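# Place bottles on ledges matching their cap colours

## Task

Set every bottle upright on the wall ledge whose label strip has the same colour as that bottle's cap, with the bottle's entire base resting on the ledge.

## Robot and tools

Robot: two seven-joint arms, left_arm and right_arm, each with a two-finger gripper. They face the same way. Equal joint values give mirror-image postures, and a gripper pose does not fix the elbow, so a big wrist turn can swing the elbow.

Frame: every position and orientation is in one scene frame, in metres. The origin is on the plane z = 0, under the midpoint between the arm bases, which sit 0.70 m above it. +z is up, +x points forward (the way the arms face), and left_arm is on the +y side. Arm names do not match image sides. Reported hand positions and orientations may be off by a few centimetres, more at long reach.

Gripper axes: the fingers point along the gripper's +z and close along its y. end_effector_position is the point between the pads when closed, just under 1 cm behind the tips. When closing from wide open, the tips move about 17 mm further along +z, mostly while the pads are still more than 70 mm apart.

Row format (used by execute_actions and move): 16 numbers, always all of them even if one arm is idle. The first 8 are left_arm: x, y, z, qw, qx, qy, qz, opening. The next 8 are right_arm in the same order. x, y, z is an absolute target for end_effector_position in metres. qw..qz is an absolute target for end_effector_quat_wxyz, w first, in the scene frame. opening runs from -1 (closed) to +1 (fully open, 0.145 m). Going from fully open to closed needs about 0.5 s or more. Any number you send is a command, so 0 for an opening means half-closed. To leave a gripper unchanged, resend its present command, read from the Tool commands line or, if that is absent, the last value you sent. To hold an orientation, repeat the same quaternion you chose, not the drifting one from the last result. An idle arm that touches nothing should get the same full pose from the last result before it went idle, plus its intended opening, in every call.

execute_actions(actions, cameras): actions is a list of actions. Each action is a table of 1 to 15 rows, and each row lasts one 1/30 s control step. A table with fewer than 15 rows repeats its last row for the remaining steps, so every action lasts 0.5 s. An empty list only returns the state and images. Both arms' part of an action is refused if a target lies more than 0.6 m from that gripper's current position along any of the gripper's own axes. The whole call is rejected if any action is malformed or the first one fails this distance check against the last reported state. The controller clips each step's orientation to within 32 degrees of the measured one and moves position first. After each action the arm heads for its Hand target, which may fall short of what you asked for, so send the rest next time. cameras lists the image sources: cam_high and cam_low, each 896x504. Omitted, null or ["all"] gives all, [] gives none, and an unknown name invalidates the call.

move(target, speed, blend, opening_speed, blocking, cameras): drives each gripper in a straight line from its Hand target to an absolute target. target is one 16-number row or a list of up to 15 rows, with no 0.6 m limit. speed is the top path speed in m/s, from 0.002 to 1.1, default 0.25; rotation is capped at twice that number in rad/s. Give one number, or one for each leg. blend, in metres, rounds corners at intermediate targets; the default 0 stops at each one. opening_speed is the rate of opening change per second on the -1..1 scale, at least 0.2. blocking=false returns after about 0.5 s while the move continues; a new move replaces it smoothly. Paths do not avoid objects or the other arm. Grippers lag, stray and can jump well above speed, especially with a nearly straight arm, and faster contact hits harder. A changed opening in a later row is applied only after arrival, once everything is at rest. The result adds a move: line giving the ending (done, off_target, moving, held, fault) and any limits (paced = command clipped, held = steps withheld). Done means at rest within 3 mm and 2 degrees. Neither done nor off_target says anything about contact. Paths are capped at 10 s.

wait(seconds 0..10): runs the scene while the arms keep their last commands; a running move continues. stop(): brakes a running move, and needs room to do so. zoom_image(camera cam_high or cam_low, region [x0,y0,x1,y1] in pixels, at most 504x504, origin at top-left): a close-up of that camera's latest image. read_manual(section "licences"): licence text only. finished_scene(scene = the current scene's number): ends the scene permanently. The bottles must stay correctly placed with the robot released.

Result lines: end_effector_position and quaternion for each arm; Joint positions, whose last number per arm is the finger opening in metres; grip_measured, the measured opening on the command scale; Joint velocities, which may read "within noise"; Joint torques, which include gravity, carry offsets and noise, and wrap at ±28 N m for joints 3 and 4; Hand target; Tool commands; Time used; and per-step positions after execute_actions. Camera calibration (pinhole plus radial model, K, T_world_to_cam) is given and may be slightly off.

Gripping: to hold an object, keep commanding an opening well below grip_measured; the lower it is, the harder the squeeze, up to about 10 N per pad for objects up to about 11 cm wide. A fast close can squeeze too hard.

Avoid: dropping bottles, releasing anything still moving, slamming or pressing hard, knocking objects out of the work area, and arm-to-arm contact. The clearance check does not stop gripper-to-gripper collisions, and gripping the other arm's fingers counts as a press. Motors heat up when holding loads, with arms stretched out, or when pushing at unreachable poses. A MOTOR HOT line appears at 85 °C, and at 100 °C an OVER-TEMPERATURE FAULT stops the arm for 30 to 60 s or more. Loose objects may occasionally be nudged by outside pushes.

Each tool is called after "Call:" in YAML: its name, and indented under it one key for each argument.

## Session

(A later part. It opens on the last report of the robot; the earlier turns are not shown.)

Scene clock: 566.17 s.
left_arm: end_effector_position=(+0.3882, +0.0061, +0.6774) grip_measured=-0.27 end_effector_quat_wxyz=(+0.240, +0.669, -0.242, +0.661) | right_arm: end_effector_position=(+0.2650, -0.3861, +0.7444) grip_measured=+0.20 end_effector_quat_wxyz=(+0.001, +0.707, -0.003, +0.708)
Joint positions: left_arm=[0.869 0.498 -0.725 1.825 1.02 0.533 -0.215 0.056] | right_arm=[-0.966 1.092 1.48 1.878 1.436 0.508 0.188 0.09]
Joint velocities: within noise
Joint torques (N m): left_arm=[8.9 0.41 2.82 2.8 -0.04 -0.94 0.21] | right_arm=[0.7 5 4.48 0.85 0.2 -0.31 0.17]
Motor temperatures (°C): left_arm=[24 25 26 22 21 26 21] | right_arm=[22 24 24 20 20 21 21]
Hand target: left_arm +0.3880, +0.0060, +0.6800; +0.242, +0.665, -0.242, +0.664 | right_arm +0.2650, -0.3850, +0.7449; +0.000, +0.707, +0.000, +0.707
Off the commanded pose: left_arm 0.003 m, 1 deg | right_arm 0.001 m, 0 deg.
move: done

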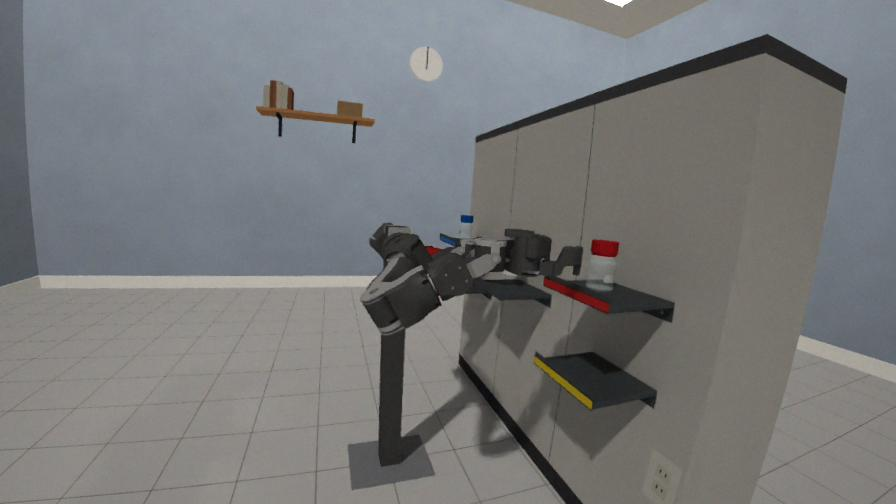

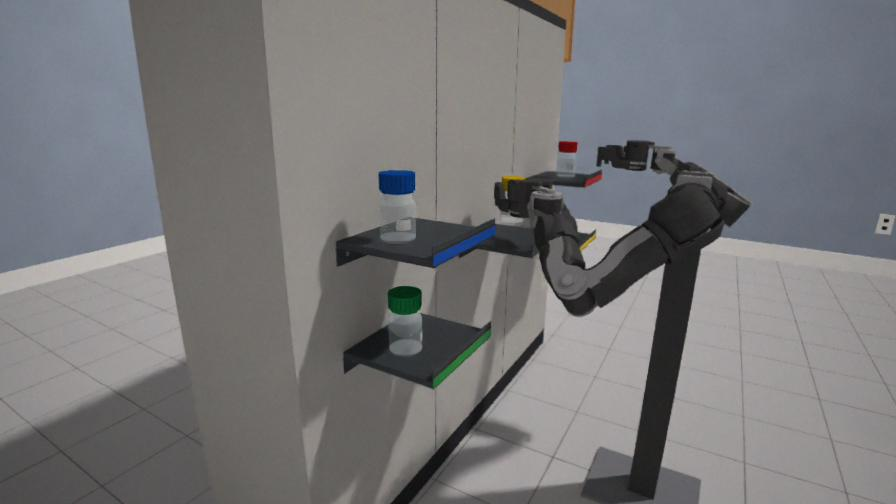

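Call:
move:
  target:
    - [0.388,0.006,0.646,0.2418,0.6645,-0.2418,0.6645,-0.6,0.26,-0.3,0.72,0,0.7071,0,0.7071,0.3]
    - [0.388,0.006,0.635,0.2418,0.6645,-0.2418,0.6645,-0.6,0.26,-0.27,0.70,-0.0616,0.7044,0.0616,0.7044,0.3]
    - [0.388,0.006,0.637,0.2418,0.6645,-0.2418,0.6645,0.2,0.26,-0.25,0.69,-0.0616,0.7044,0.0616,0.7044,0.3]
    - [0.295,0.085,0.642,0.2418,0.6645,-0.2418,0.6645,0.2,0.26,-0.22,0.68,-0.1228,0.6964,0.1228,0.6964,0.3]
    - [0.26,0.22,0.60,0.1228,0.6964,-0.1228,0.6964,0.2,0.285,-0.085,0.65,-0.2418,0.6645,0.2418,0.6645,0.3]
    - [0.26,0.25,0.60,0.1228,0.6964,-0.1228,0.6964,0.2,0.389,0.002,0.64,-0.2418,0.6645,0.2418,0.6645,0.3]
  speed: [0.1,0.03,0.1,0.15,0.2,0.13]

Call:
zoom_image:
  camera: "cam_low"
  region: [400, 120, 680, 300]

Scene clock: 588.10 s.
left_arm: end_effector_position=(+0.2604, +0.2491, +0.6000) grip_measured=+0.20 end_effector_quat_wxyz=(+0.122, +0.697, -0.123, +0.696) | right_arm: end_effector_position=(+0.3282, -0.0699, +0.6549) grip_measured=+0.30 end_effector_quat_wxyz=(-0.256, +0.680, +0.291, +0.623)
Joint positions: left_arm=[-1.001 0.968 0.702 2.142 1.098 -0.134 0.21 0.09] | right_arm=[-1.31 1.998 1.124 2.093 1.558 -0.139 -0.131 0.098]
Joint velocities: within noise
Joint torques (N m): left_arm=[0.62 2.47 2.86 2.19 0.3 -0.68 0.24] | right_arm=[4.18 0.91 5.12 0.31 0.12 -0.34 0.18]
Motor temperatures (°C): left_arm=[26 24 26 22 21 26 21] | right_arm=[21 24 24 19 20 21 21]
Hand target: left_arm +0.2600, +0.2500, +0.6000; +0.123, +0.696, -0.123, +0.696 | right_arm +0.3277, -0.0691, +0.6556; -0.258, +0.679, +0.292, +0.622
Off the commanded pose: left_arm 0.001 m, 0 deg | right_arm 0.095 m, 8 deg.
joint sent to its limit (right arm) — joint 1 (shoulder pitch), lower limit; joint 2 (shoulder roll), upper limit; joint 5 (forearm roll), upper limit. The joint targets are off in position and orientation.
move: off_target (right_arm)

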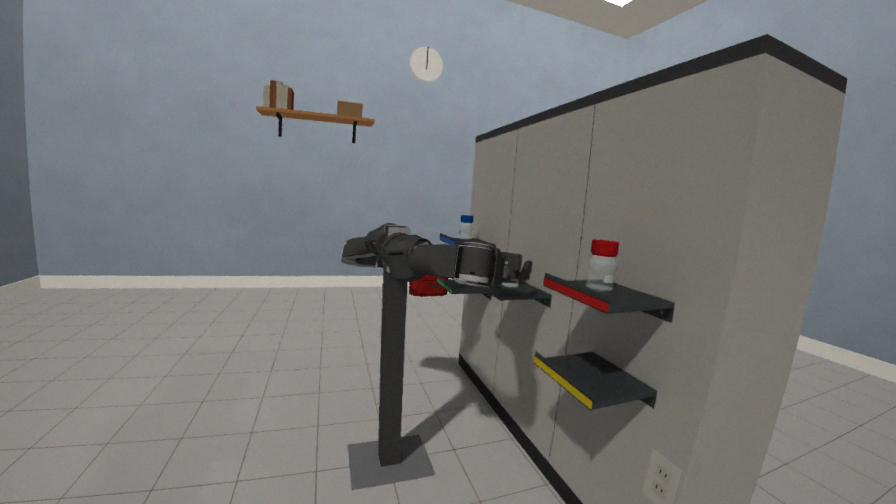

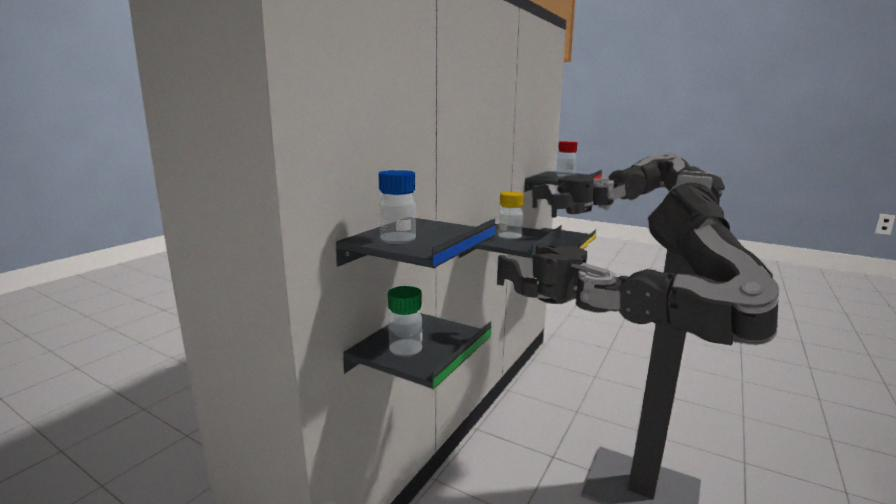

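Scaled by 1.800 from the camera's 896x504 image, which has a finer 1280x720 frame.

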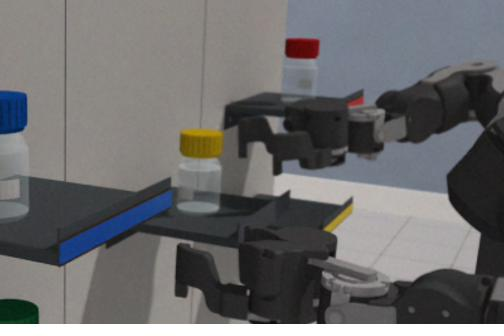

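Call:
move:
  target:
    - [0.26,0.25,0.60,0.1228,0.6964,-0.1228,0.6964,0.2,0.28,-0.2,0.65,-0.1228,0.6964,0.1228,0.6964,0.3]
    - [0.26,0.25,0.60,0.1228,0.6964,-0.1228,0.6964,0.2,0.28,-0.23,0.55,0,0.7071,0,0.7071,0.3]
  cameras: ["cam_low"]

Scene clock: 598.60 s.
left_arm: end_effector_position=(+0.2604, +0.2490, +0.6000) grip_measured=+0.20 end_effector_quat_wxyz=(+0.123, +0.697, -0.124, +0.696) | right_arm: end_effector_position=(+0.2809, -0.2301, +0.5514) grip_measured=+0.30 end_effector_quat_wxyz=(+0.001, +0.715, +0.008, +0.699)
Joint positions: left_arm=[-1.001 0.968 0.702 2.142 1.098 -0.134 0.211 0.09] | right_arm=[-1.311 1.819 0.323 2.189 0.918 -0.781 -1.094 0.098]
Joint velocities: within noise
Joint torques (N m): left_arm=[0.62 2.47 2.86 2.19 0.3 -0.67 0.23] | right_arm=[2.57 1.78 1.35 2.1 -0.35 -0.32 -0.19]
Motor temperatures (°C): left_arm=[24 23 26 22 21 26 21] | right_arm=[22 24 25 19 20 21 21]
Hand target: left_arm +0.2599, +0.2499, +0.6000; +0.123, +0.696, -0.123, +0.696 | right_arm +0.2799, -0.2301, +0.5503; +0.001, +0.716, +0.006, +0.698
Off the commanded pose: left_arm 0.001 m, 0 deg | right_arm 0.002 m, 2 deg.
joint sent to its limit (right arm) — joint 1 (shoulder pitch), lower limit; joint 6 (wrist pitch), lower limit. The joint targets still meet the commanded pose.
move: done
Images, in order (width x height): cam_low 896x504.

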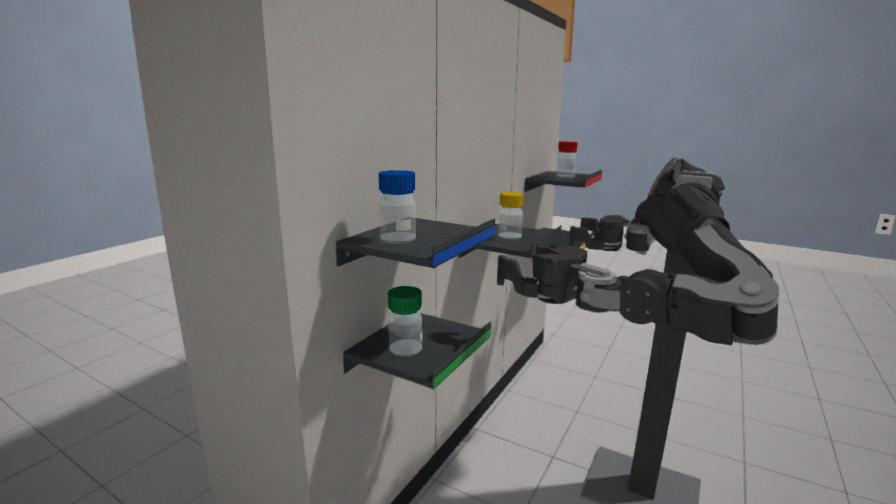

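Call:
move:
  target:
    - [0.26,0.25,0.60,0.1228,0.6964,-0.1228,0.6964,0.2,0.28,-0.2,0.45,0,0.7071,0,0.7071,0.3]
    - [0.26,0.25,0.60,0.1228,0.6964,-0.1228,0.6964,0.2,0.39,-0.18,0.42,0,0.7071,0,0.7071,0.3]
  cameras: ["cam_low"]

Scene clock: 611.07 s.
left_arm: end_effector_position=(+0.2604, +0.2490, +0.6000) grip_measured=+0.20 end_effector_quat_wxyz=(+0.123, +0.697, -0.124, +0.696) | right_arm: end_effector_position=(+0.3353, -0.2119, +0.4740) grip_measured=+0.30 end_effector_quat_wxyz=(-0.088, +0.861, +0.215, +0.453)
Joint positions: left_arm=[-1.001 0.968 0.702 2.142 1.098 -0.134 0.211 0.09] | right_arm=[-1.31 1.998 0.553 1.773 1.559 -0.173 -0.122 0.098]
Joint velocities: within noise
Joint torques (N m): left_arm=[0.62 2.47 2.86 2.18 0.3 -0.68 0.23] | right_arm=[4.29 1.54 3.97 0.46 0.13 -0.25 0.17]
Motor temperatures (°C): left_arm=[24 23 26 22 21 26 21] | right_arm=[22 24 24 19 20 21 21]
Hand target: left_arm +0.2599, +0.2499, +0.6000; +0.123, +0.696, -0.123, +0.696 | right_arm +0.3347, -0.2110, +0.4737; -0.091, +0.861, +0.215, +0.452
Off the commanded pose: left_arm 0.001 m, 0 deg | right_arm 0.083 m, 43 deg; orientation clipped.
joint read past its limit (right arm) — joint 2 (shoulder roll), upper limit.
joint sent to its limit (right arm) — joint 1 (shoulder pitch), lower limit; joint 2 (shoulder roll), upper limit; joint 5 (forearm roll), upper limit. The joint targets are off in position and orientation.
move: off_target (right_arm); limits=paced
Images, in order (width x height): cam_low 896x504.

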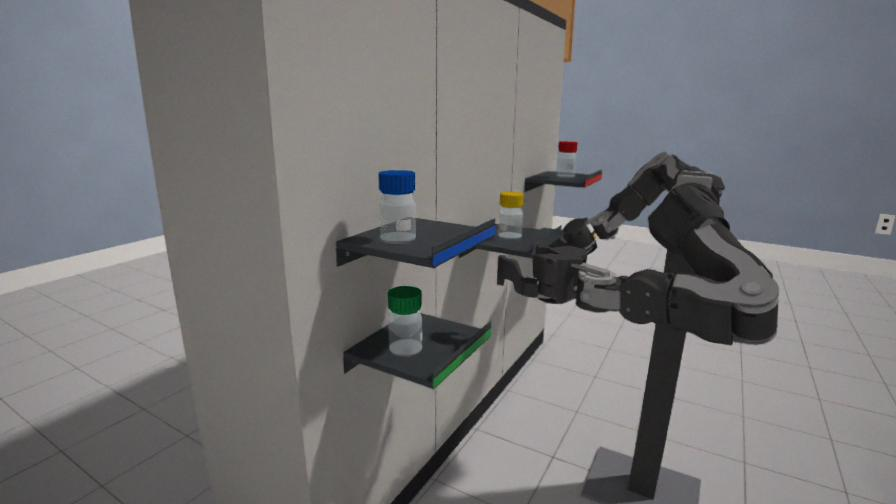

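Call:
move:
  target:
    - [0.26,0.25,0.60,0.1228,0.6964,-0.1228,0.6964,0.2,0.26,-0.25,0.35,0,0.9239,0,0.3827,0.3]
    - [0.26,0.25,0.60,0.1228,0.6964,-0.1228,0.6964,0.2,0.265,-0.25,0.215,0,0.9239,0,0.3827,0.3]
  cameras: ["cam_low"]

Scene clock: 643.00 s.
left_arm: end_effector_position=(+0.2604, +0.2490, +0.6000) grip_measured=+0.20 end_effector_quat_wxyz=(+0.123, +0.697, -0.124, +0.696) | right_arm: end_effector_position=(+0.2089, -0.2823, +0.3714) grip_measured=+0.30 end_effector_quat_wxyz=(-0.046, +0.951, +0.200, +0.232)
Joint positions: left_arm=[-1.001 0.968 0.702 2.142 1.098 -0.134 0.211 0.09] | right_arm=[-1.311 1.962 0.108 1.757 1.559 -0.13 -0.087 0.098]
Joint velocities: within noise
Joint torques (N m): left_arm=[0.65 2.47 2.86 2.18 0.3 -0.68 0.23] | right_arm=[2.84 1.65 0.99 0.54 0.1 -0.11 0.22]
Motor temperatures (°C): left_arm=[23 23 26 22 21 26 21] | right_arm=[22 23 24 19 20 20 21]
Hand target: left_arm +0.2600, +0.2499, +0.6000; +0.123, +0.696, -0.123, +0.696 | right_arm +0.2067, -0.2822, +0.3704; -0.048, +0.952, +0.200, +0.228
Off the commanded pose: left_arm 0.001 m, 0 deg | right_arm 0.169 m, 29 deg.
joint sent to its limit (right arm) — joint 1 (shoulder pitch), lower limit; joint 5 (forearm roll), upper limit. The joint targets are off in position and orientation.
move: off_target (right_arm)
Images, in order (width x height): cam_low 896x504.

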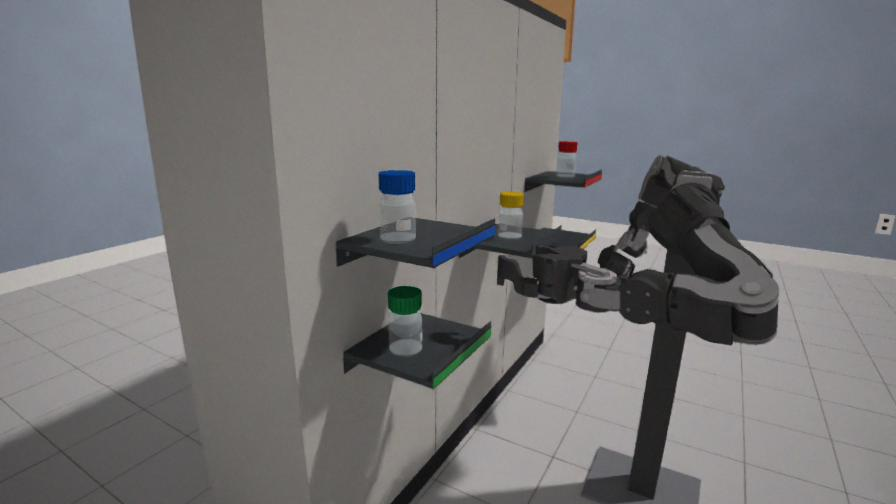

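Call:
move:
  target:
    - [0.26,0.25,0.60,0.1228,0.6964,-0.1228,0.6964,0.2,0.14,-0.33,0.27,-0.046,0.951,0.2,0.232,0.3]
    - [0.26,0.25,0.60,0.1228,0.6964,-0.1228,0.6964,0.2,0.10,-0.30,0.16,0,0.98,0.1,0.17,0.3]
  cameras: ["cam_low"]

Scene clock: 706.43 s.
left_arm: end_effector_position=(+0.2604, +0.2490, +0.6000) grip_measured=+0.20 end_effector_quat_wxyz=(+0.123, +0.697, -0.124, +0.696) | right_arm: end_effector_position=(+0.1004, -0.3010, +0.1603) grip_measured=+0.30 end_effector_quat_wxyz=(+0.002, +0.980, +0.100, +0.171)
Joint positions: left_arm=[-1.001 0.968 0.702 2.142 1.098 -0.134 0.211 0.09] | right_arm=[-0.167 0.541 -0.502 0.621 0.502 -0.006 0.214 0.098]
Joint velocities: within noise
Joint torques (N m): left_arm=[0.65 2.44 2.86 2.19 0.3 -0.68 0.23] | right_arm=[0.54 4.65 0.61 1.03 0.16 -0.12 0.11]
Motor temperatures (°C): left_arm=[22 23 26 21 21 26 21] | right_arm=[22 23 23 19 20 20 21]
Hand target: left_arm +0.2600, +0.2499, +0.6000; +0.123, +0.696, -0.123, +0.696 | right_arm +0.1001, -0.2999, +0.1600; +0.000, +0.980, +0.100, +0.170
Off the commanded pose: left_arm 0.001 m, 0 deg | right_arm 0.001 m, 0 deg.
move: done
Images, in order (width x height): cam_low 896x504.

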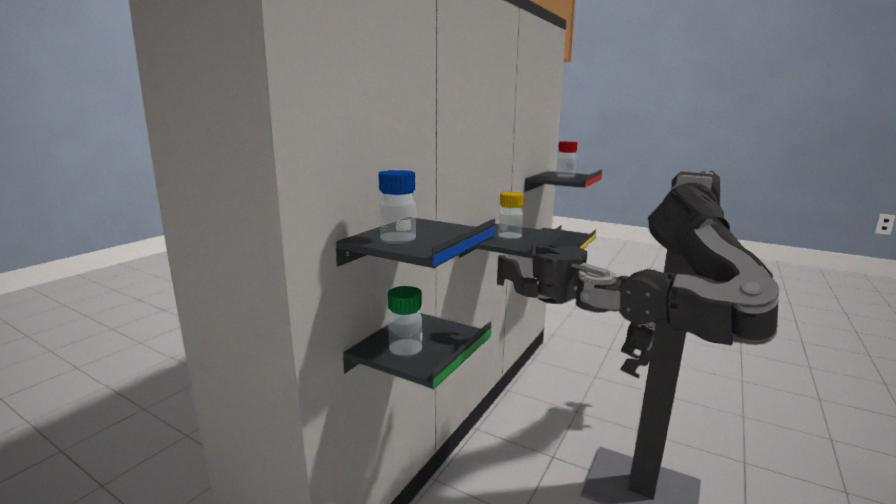

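Call:
move:
  target:
    - [0.26,0.25,0.60,0.1228,0.6964,-0.1228,0.6964,0.2,0.25,-0.24,0.32,0,0.9239,0,0.3827,0.3]
    - [0.26,0.25,0.60,0.1228,0.6964,-0.1228,0.6964,0.2,0.28,-0.2,0.50,-0.1228,0.6964,0.1228,0.6964,0.3]
    - [0.26,0.25,0.60,0.1228,0.6964,-0.1228,0.6964,0.2,0.29,-0.1,0.65,-0.2418,0.6645,0.2418,0.6645,0.3]
  blend: 0.03

Scene clock: 719.60 s.
left_arm: end_effector_position=(+0.2604, +0.2490, +0.6000) grip_measured=+0.20 end_effector_quat_wxyz=(+0.123, +0.697, -0.124, +0.696) | right_arm: end_effector_position=(+0.2893, -0.0997, +0.6515) grip_measured=+0.30 end_effector_quat_wxyz=(-0.242, +0.662, +0.244, +0.666)
Joint positions: left_arm=[-1.001 0.968 0.702 2.142 1.098 -0.134 0.211 0.09] | right_arm=[0.09 0.992 -0.14 2.298 1.096 0.344 -0.007 0.098]
Joint velocities: within noise
Joint torques (N m): left_arm=[0.62 2.47 2.86 2.19 0.3 -0.68 0.23] | right_arm=[2.94 3.31 2.04 1.72 0.17 -0.35 -0.18]
Motor temperatures (°C): left_arm=[22 23 26 21 21 26 21] | right_arm=[21 23 23 19 20 20 21]
Hand target: left_arm +0.2600, +0.2499, +0.6000; +0.123, +0.696, -0.123, +0.696 | right_arm +0.2900, -0.1000, +0.6501; -0.242, +0.664, +0.242, +0.665
Off the commanded pose: left_arm 0.001 m, 0 deg | right_arm 0.002 m, 0 deg.
move: done

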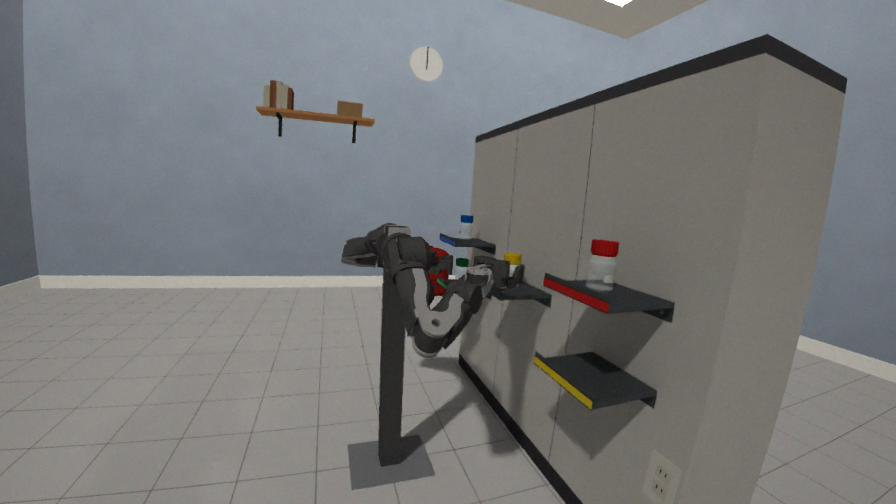

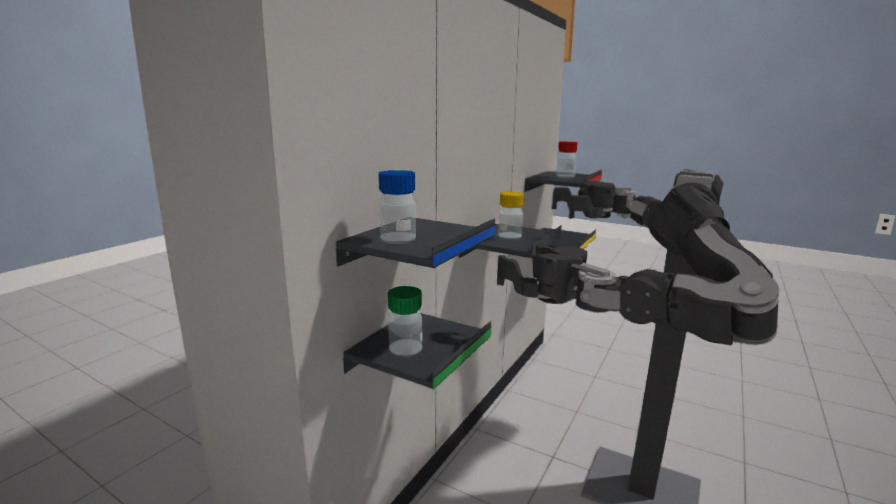

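Call:
move:
  target:
    - [0.26,0.25,0.60,0.1228,0.6964,-0.1228,0.6964,0.2,0.389,0.002,0.64,-0.2418,0.6645,0.2418,0.6645,0.3]
    - [0.26,0.25,0.60,0.1228,0.6964,-0.1228,0.6964,0.2,0.389,0.002,0.64,-0.2418,0.6645,0.2418,0.6645,-0.6]
    - [0.26,0.25,0.60,0.1228,0.6964,-0.1228,0.6964,0.2,0.389,0.002,0.682,-0.2418,0.6645,0.2418,0.6645,-0.6]
    - [0.26,0.25,0.60,0.1228,0.6964,-0.1228,0.6964,0.2,0.295,-0.077,0.685,-0.2418,0.6645,0.2418,0.6645,-0.6]
    - [0.26,0.25,0.60,0.1228,0.6964,-0.1228,0.6964,0.2,0.27,-0.2,0.62,-0.1228,0.6964,0.1228,0.6964,-0.6]
    - [0.26,0.25,0.60,0.1228,0.6964,-0.1228,0.6964,0.2,0.262,-0.36,0.582,0,0.7071,0,0.7071,-0.6]
  speed: [0.15,0.1,0.12,0.2,0.25,0.2]
  blend: [0,0,0,0.03,0.03,0]

Call:
zoom_image:
  camera: "cam_high"
  region: [440, 200, 700, 420]

Scene clock: 742.10 s.
left_arm: end_effector_position=(+0.2604, +0.2490, +0.6000) grip_measured=+0.20 end_effector_quat_wxyz=(+0.123, +0.697, -0.124, +0.696) | right_arm: end_effector_position=(+0.2619, -0.3605, +0.5771) grip_measured=-0.24 end_effector_quat_wxyz=(-0.001, +0.714, -0.004, +0.700)
Joint positions: left_arm=[-1.001 0.968 0.702 2.142 1.098 -0.134 0.211 0.09] | right_arm=[-0.619 0.642 0.768 1.883 0.863 0.146 0.352 0.057]
Joint velocities: left_arm=[within noise] | right_arm=[0.011 -0.033 0.002 0.007 -0.037 0.007 -0.037 0.003]
Joint torques (N m): left_arm=[0.65 2.47 2.86 2.19 0.3 -0.68 0.23] | right_arm=[1.2 5.26 4.52 3.48 0.36 -0.72 0.19]
Motor temperatures (°C): left_arm=[22 23 26 21 21 26 21] | right_arm=[22 23 23 19 20 20 21]
Hand target: left_arm +0.2600, +0.2499, +0.6000; +0.123, +0.696, -0.123, +0.696 | right_arm +0.2620, -0.3600, +0.5820; +0.000, +0.707, +0.000, +0.707
Off the commanded pose: left_arm 0.001 m, 0 deg | right_arm 0.005 m, 1 deg.
move: off_target (right_arm)

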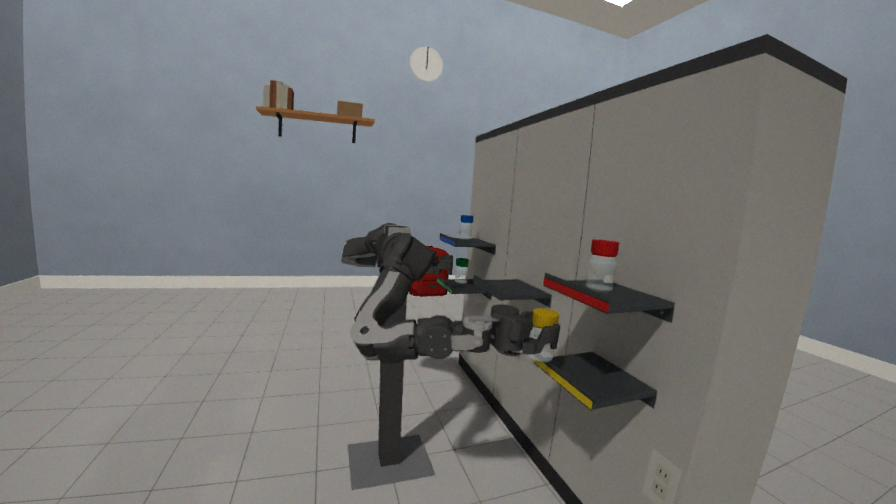

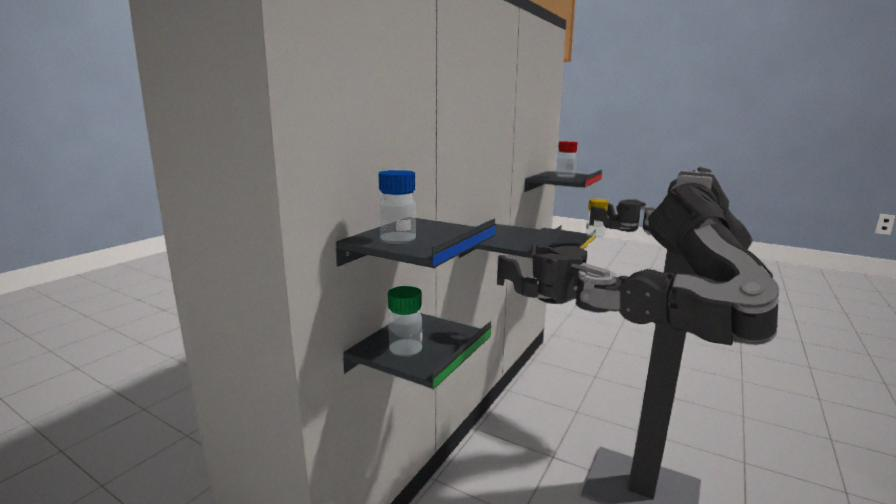

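Scaled by 1.938 from the camera's 896x504 image, which has a finer 1280x720 frame.

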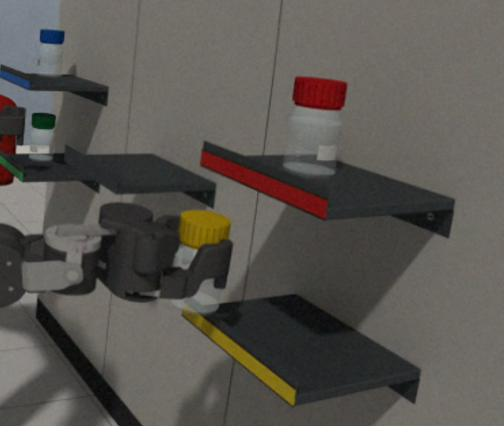

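Call:
move:
  target:
    - [0.26,0.25,0.60,0.1228,0.6964,-0.1228,0.6964,0.2,0.262,-0.39,0.585,0,0.7071,0,0.7071,-0.6]
    - [0.26,0.25,0.60,0.1228,0.6964,-0.1228,0.6964,0.2,0.383,-0.39,0.585,0,0.7071,0,0.7071,-0.6]
    - [0.26,0.25,0.60,0.1228,0.6964,-0.1228,0.6964,0.2,0.383,-0.39,0.553,0,0.7071,0,0.7071,-0.6]
    - [0.26,0.25,0.60,0.1228,0.6964,-0.1228,0.6964,0.2,0.383,-0.39,0.541,0,0.7071,0,0.7071,-0.6]
  speed: [0.15,0.15,0.1,0.03]

Call:
zoom_image:
  camera: "cam_high"
  region: [440, 200, 700, 420]

Scene clock: 761.97 s.
left_arm: end_effector_position=(+0.2604, +0.2490, +0.6000) grip_measured=+0.20 end_effector_quat_wxyz=(+0.123, +0.697, -0.124, +0.696) | right_arm: end_effector_position=(+0.3826, -0.3920, +0.5435) grip_measured=-0.24 end_effector_quat_wxyz=(+0.003, +0.705, -0.002, +0.709)
Joint positions: left_arm=[-1.001 0.968 0.702 2.142 1.098 -0.134 0.211 0.09] | right_arm=[0.129 0.772 0.219 1.216 0.705 0.007 0.392 0.057]
Joint velocities: within noise
Joint torques (N m): left_arm=[0.65 2.47 2.86 2.18 0.3 -0.67 0.23] | right_arm=[4.15 6.66 1.46 2.73 0.32 -0.43 0.17]
Motor temperatures (°C): left_arm=[22 23 26 21 21 26 21] | right_arm=[21 24 24 20 20 21 21]
Hand target: left_arm +0.2600, +0.2499, +0.6000; +0.123, +0.696, -0.123, +0.696 | right_arm +0.3830, -0.3900, +0.5411; +0.000, +0.707, +0.000, +0.707
Off the commanded pose: left_arm 0.001 m, 0 deg | right_arm 0.003 m, 0 deg.
move: done

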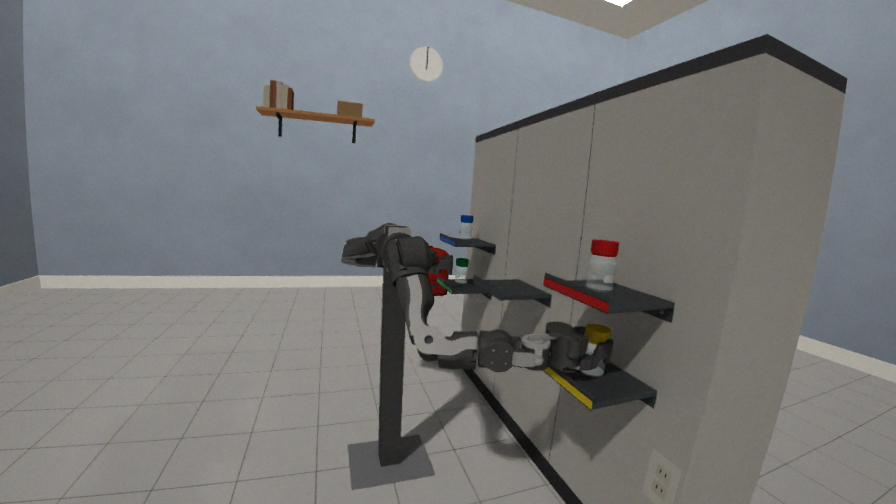

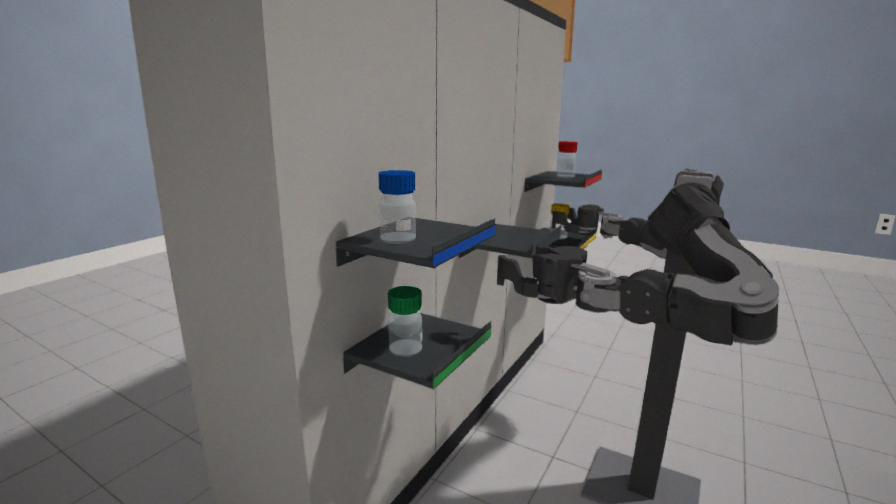

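Scaled by 1.938 from the camera's 896x504 image, which has a finer 1280x720 frame.

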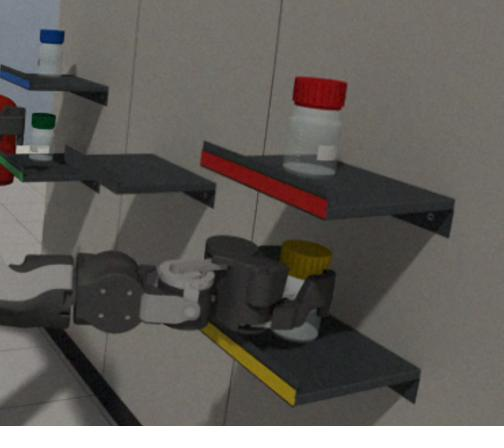

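Call:
move:
  target:
    - [0.26,0.25,0.60,0.1228,0.6964,-0.1228,0.6964,0.2,0.383,-0.391,0.542,0,0.7071,0,0.7071,0.2]
    - [0.26,0.25,0.60,0.1228,0.6964,-0.1228,0.6964,0.2,0.28,-0.39,0.55,0,0.7071,0,0.7071,0.2]
  speed: [0.05,0.15]

Call:
zoom_image:
  camera: "cam_high"
  region: [440, 200, 700, 420]

Call:
zoom_image:
  camera: "cam_low"
  region: [320, 120, 640, 400]

Scene clock: 773.77 s.
left_arm: end_effector_position=(+0.2604, +0.2490, +0.6000) grip_measured=+0.20 end_effector_quat_wxyz=(+0.123, +0.697, -0.124, +0.696) | right_arm: end_effector_position=(+0.2798, -0.3909, +0.5480) grip_measured=+0.20 end_effector_quat_wxyz=(+0.001, +0.710, -0.003, +0.705)
Joint positions: left_arm=[-1.001 0.968 0.702 2.142 1.098 -0.134 0.211 0.09] | right_arm=[-0.483 0.703 0.652 1.611 0.827 0.013 0.445 0.09]
Joint velocities: within noise
Joint torques (N m): left_arm=[0.62 2.47 2.86 2.19 0.3 -0.68 0.23] | right_arm=[1.41 6.58 3.69 3.41 0.45 -0.48 0.17]
Motor temperatures (°C): left_arm=[22 23 26 21 21 26 21] | right_arm=[22 24 24 20 20 21 21]
Hand target: left_arm +0.2600, +0.2499, +0.6000; +0.123, +0.696, -0.123, +0.696 | right_arm +0.2800, -0.3901, +0.5500; +0.000, +0.707, +0.000, +0.707
Off the commanded pose: left_arm 0.001 m, 0 deg | right_arm 0.002 m, 1 deg.
move: done

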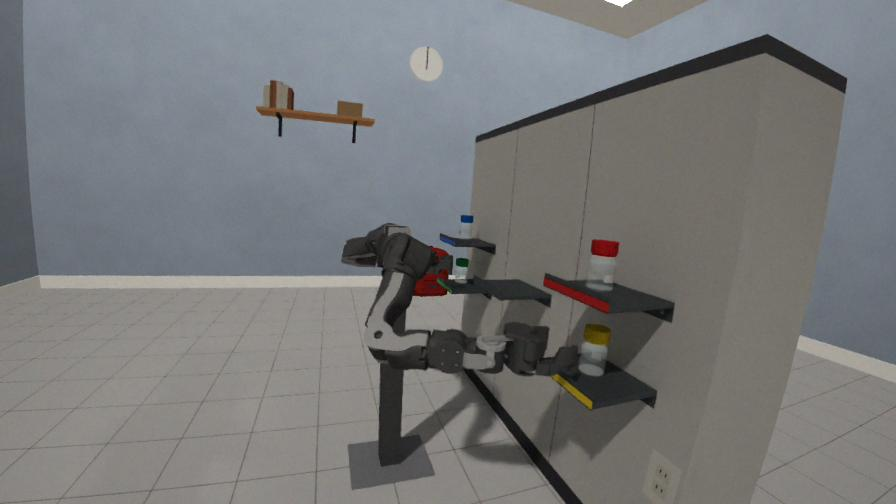

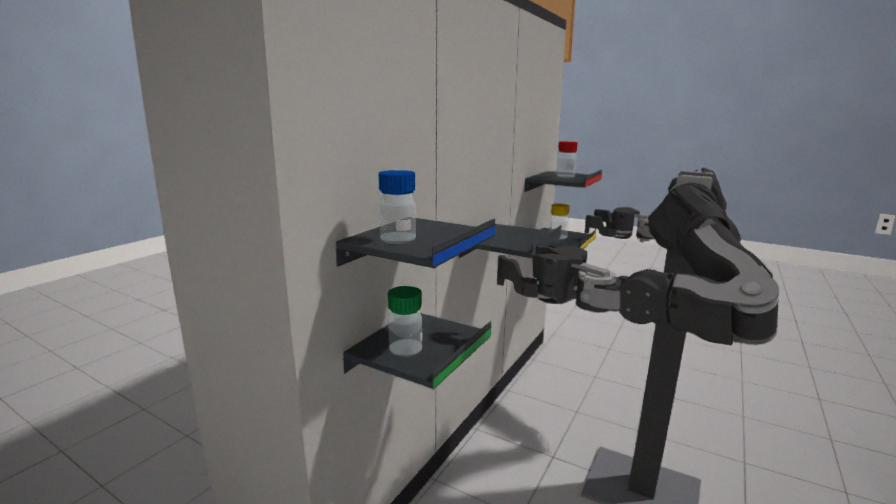

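Scaled by 1.938 from the camera's 896x504 image, which has a finer 1280x720 frame.

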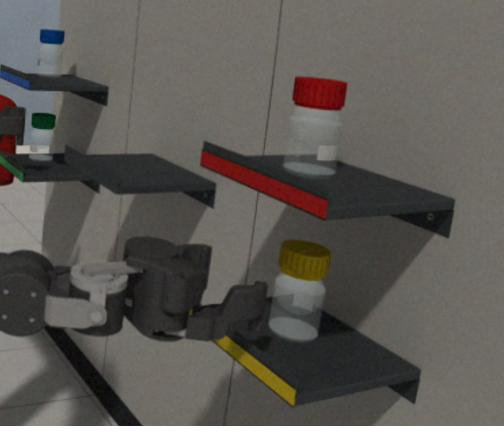

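Scaled by 1.575 from the camera's 896x504 image, which has a finer 1280x720 frame.

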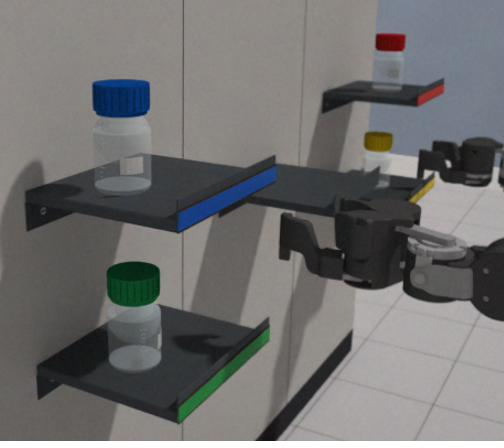

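Call:
finished_scene:
  scene: 1

The scene is finished: the task was done.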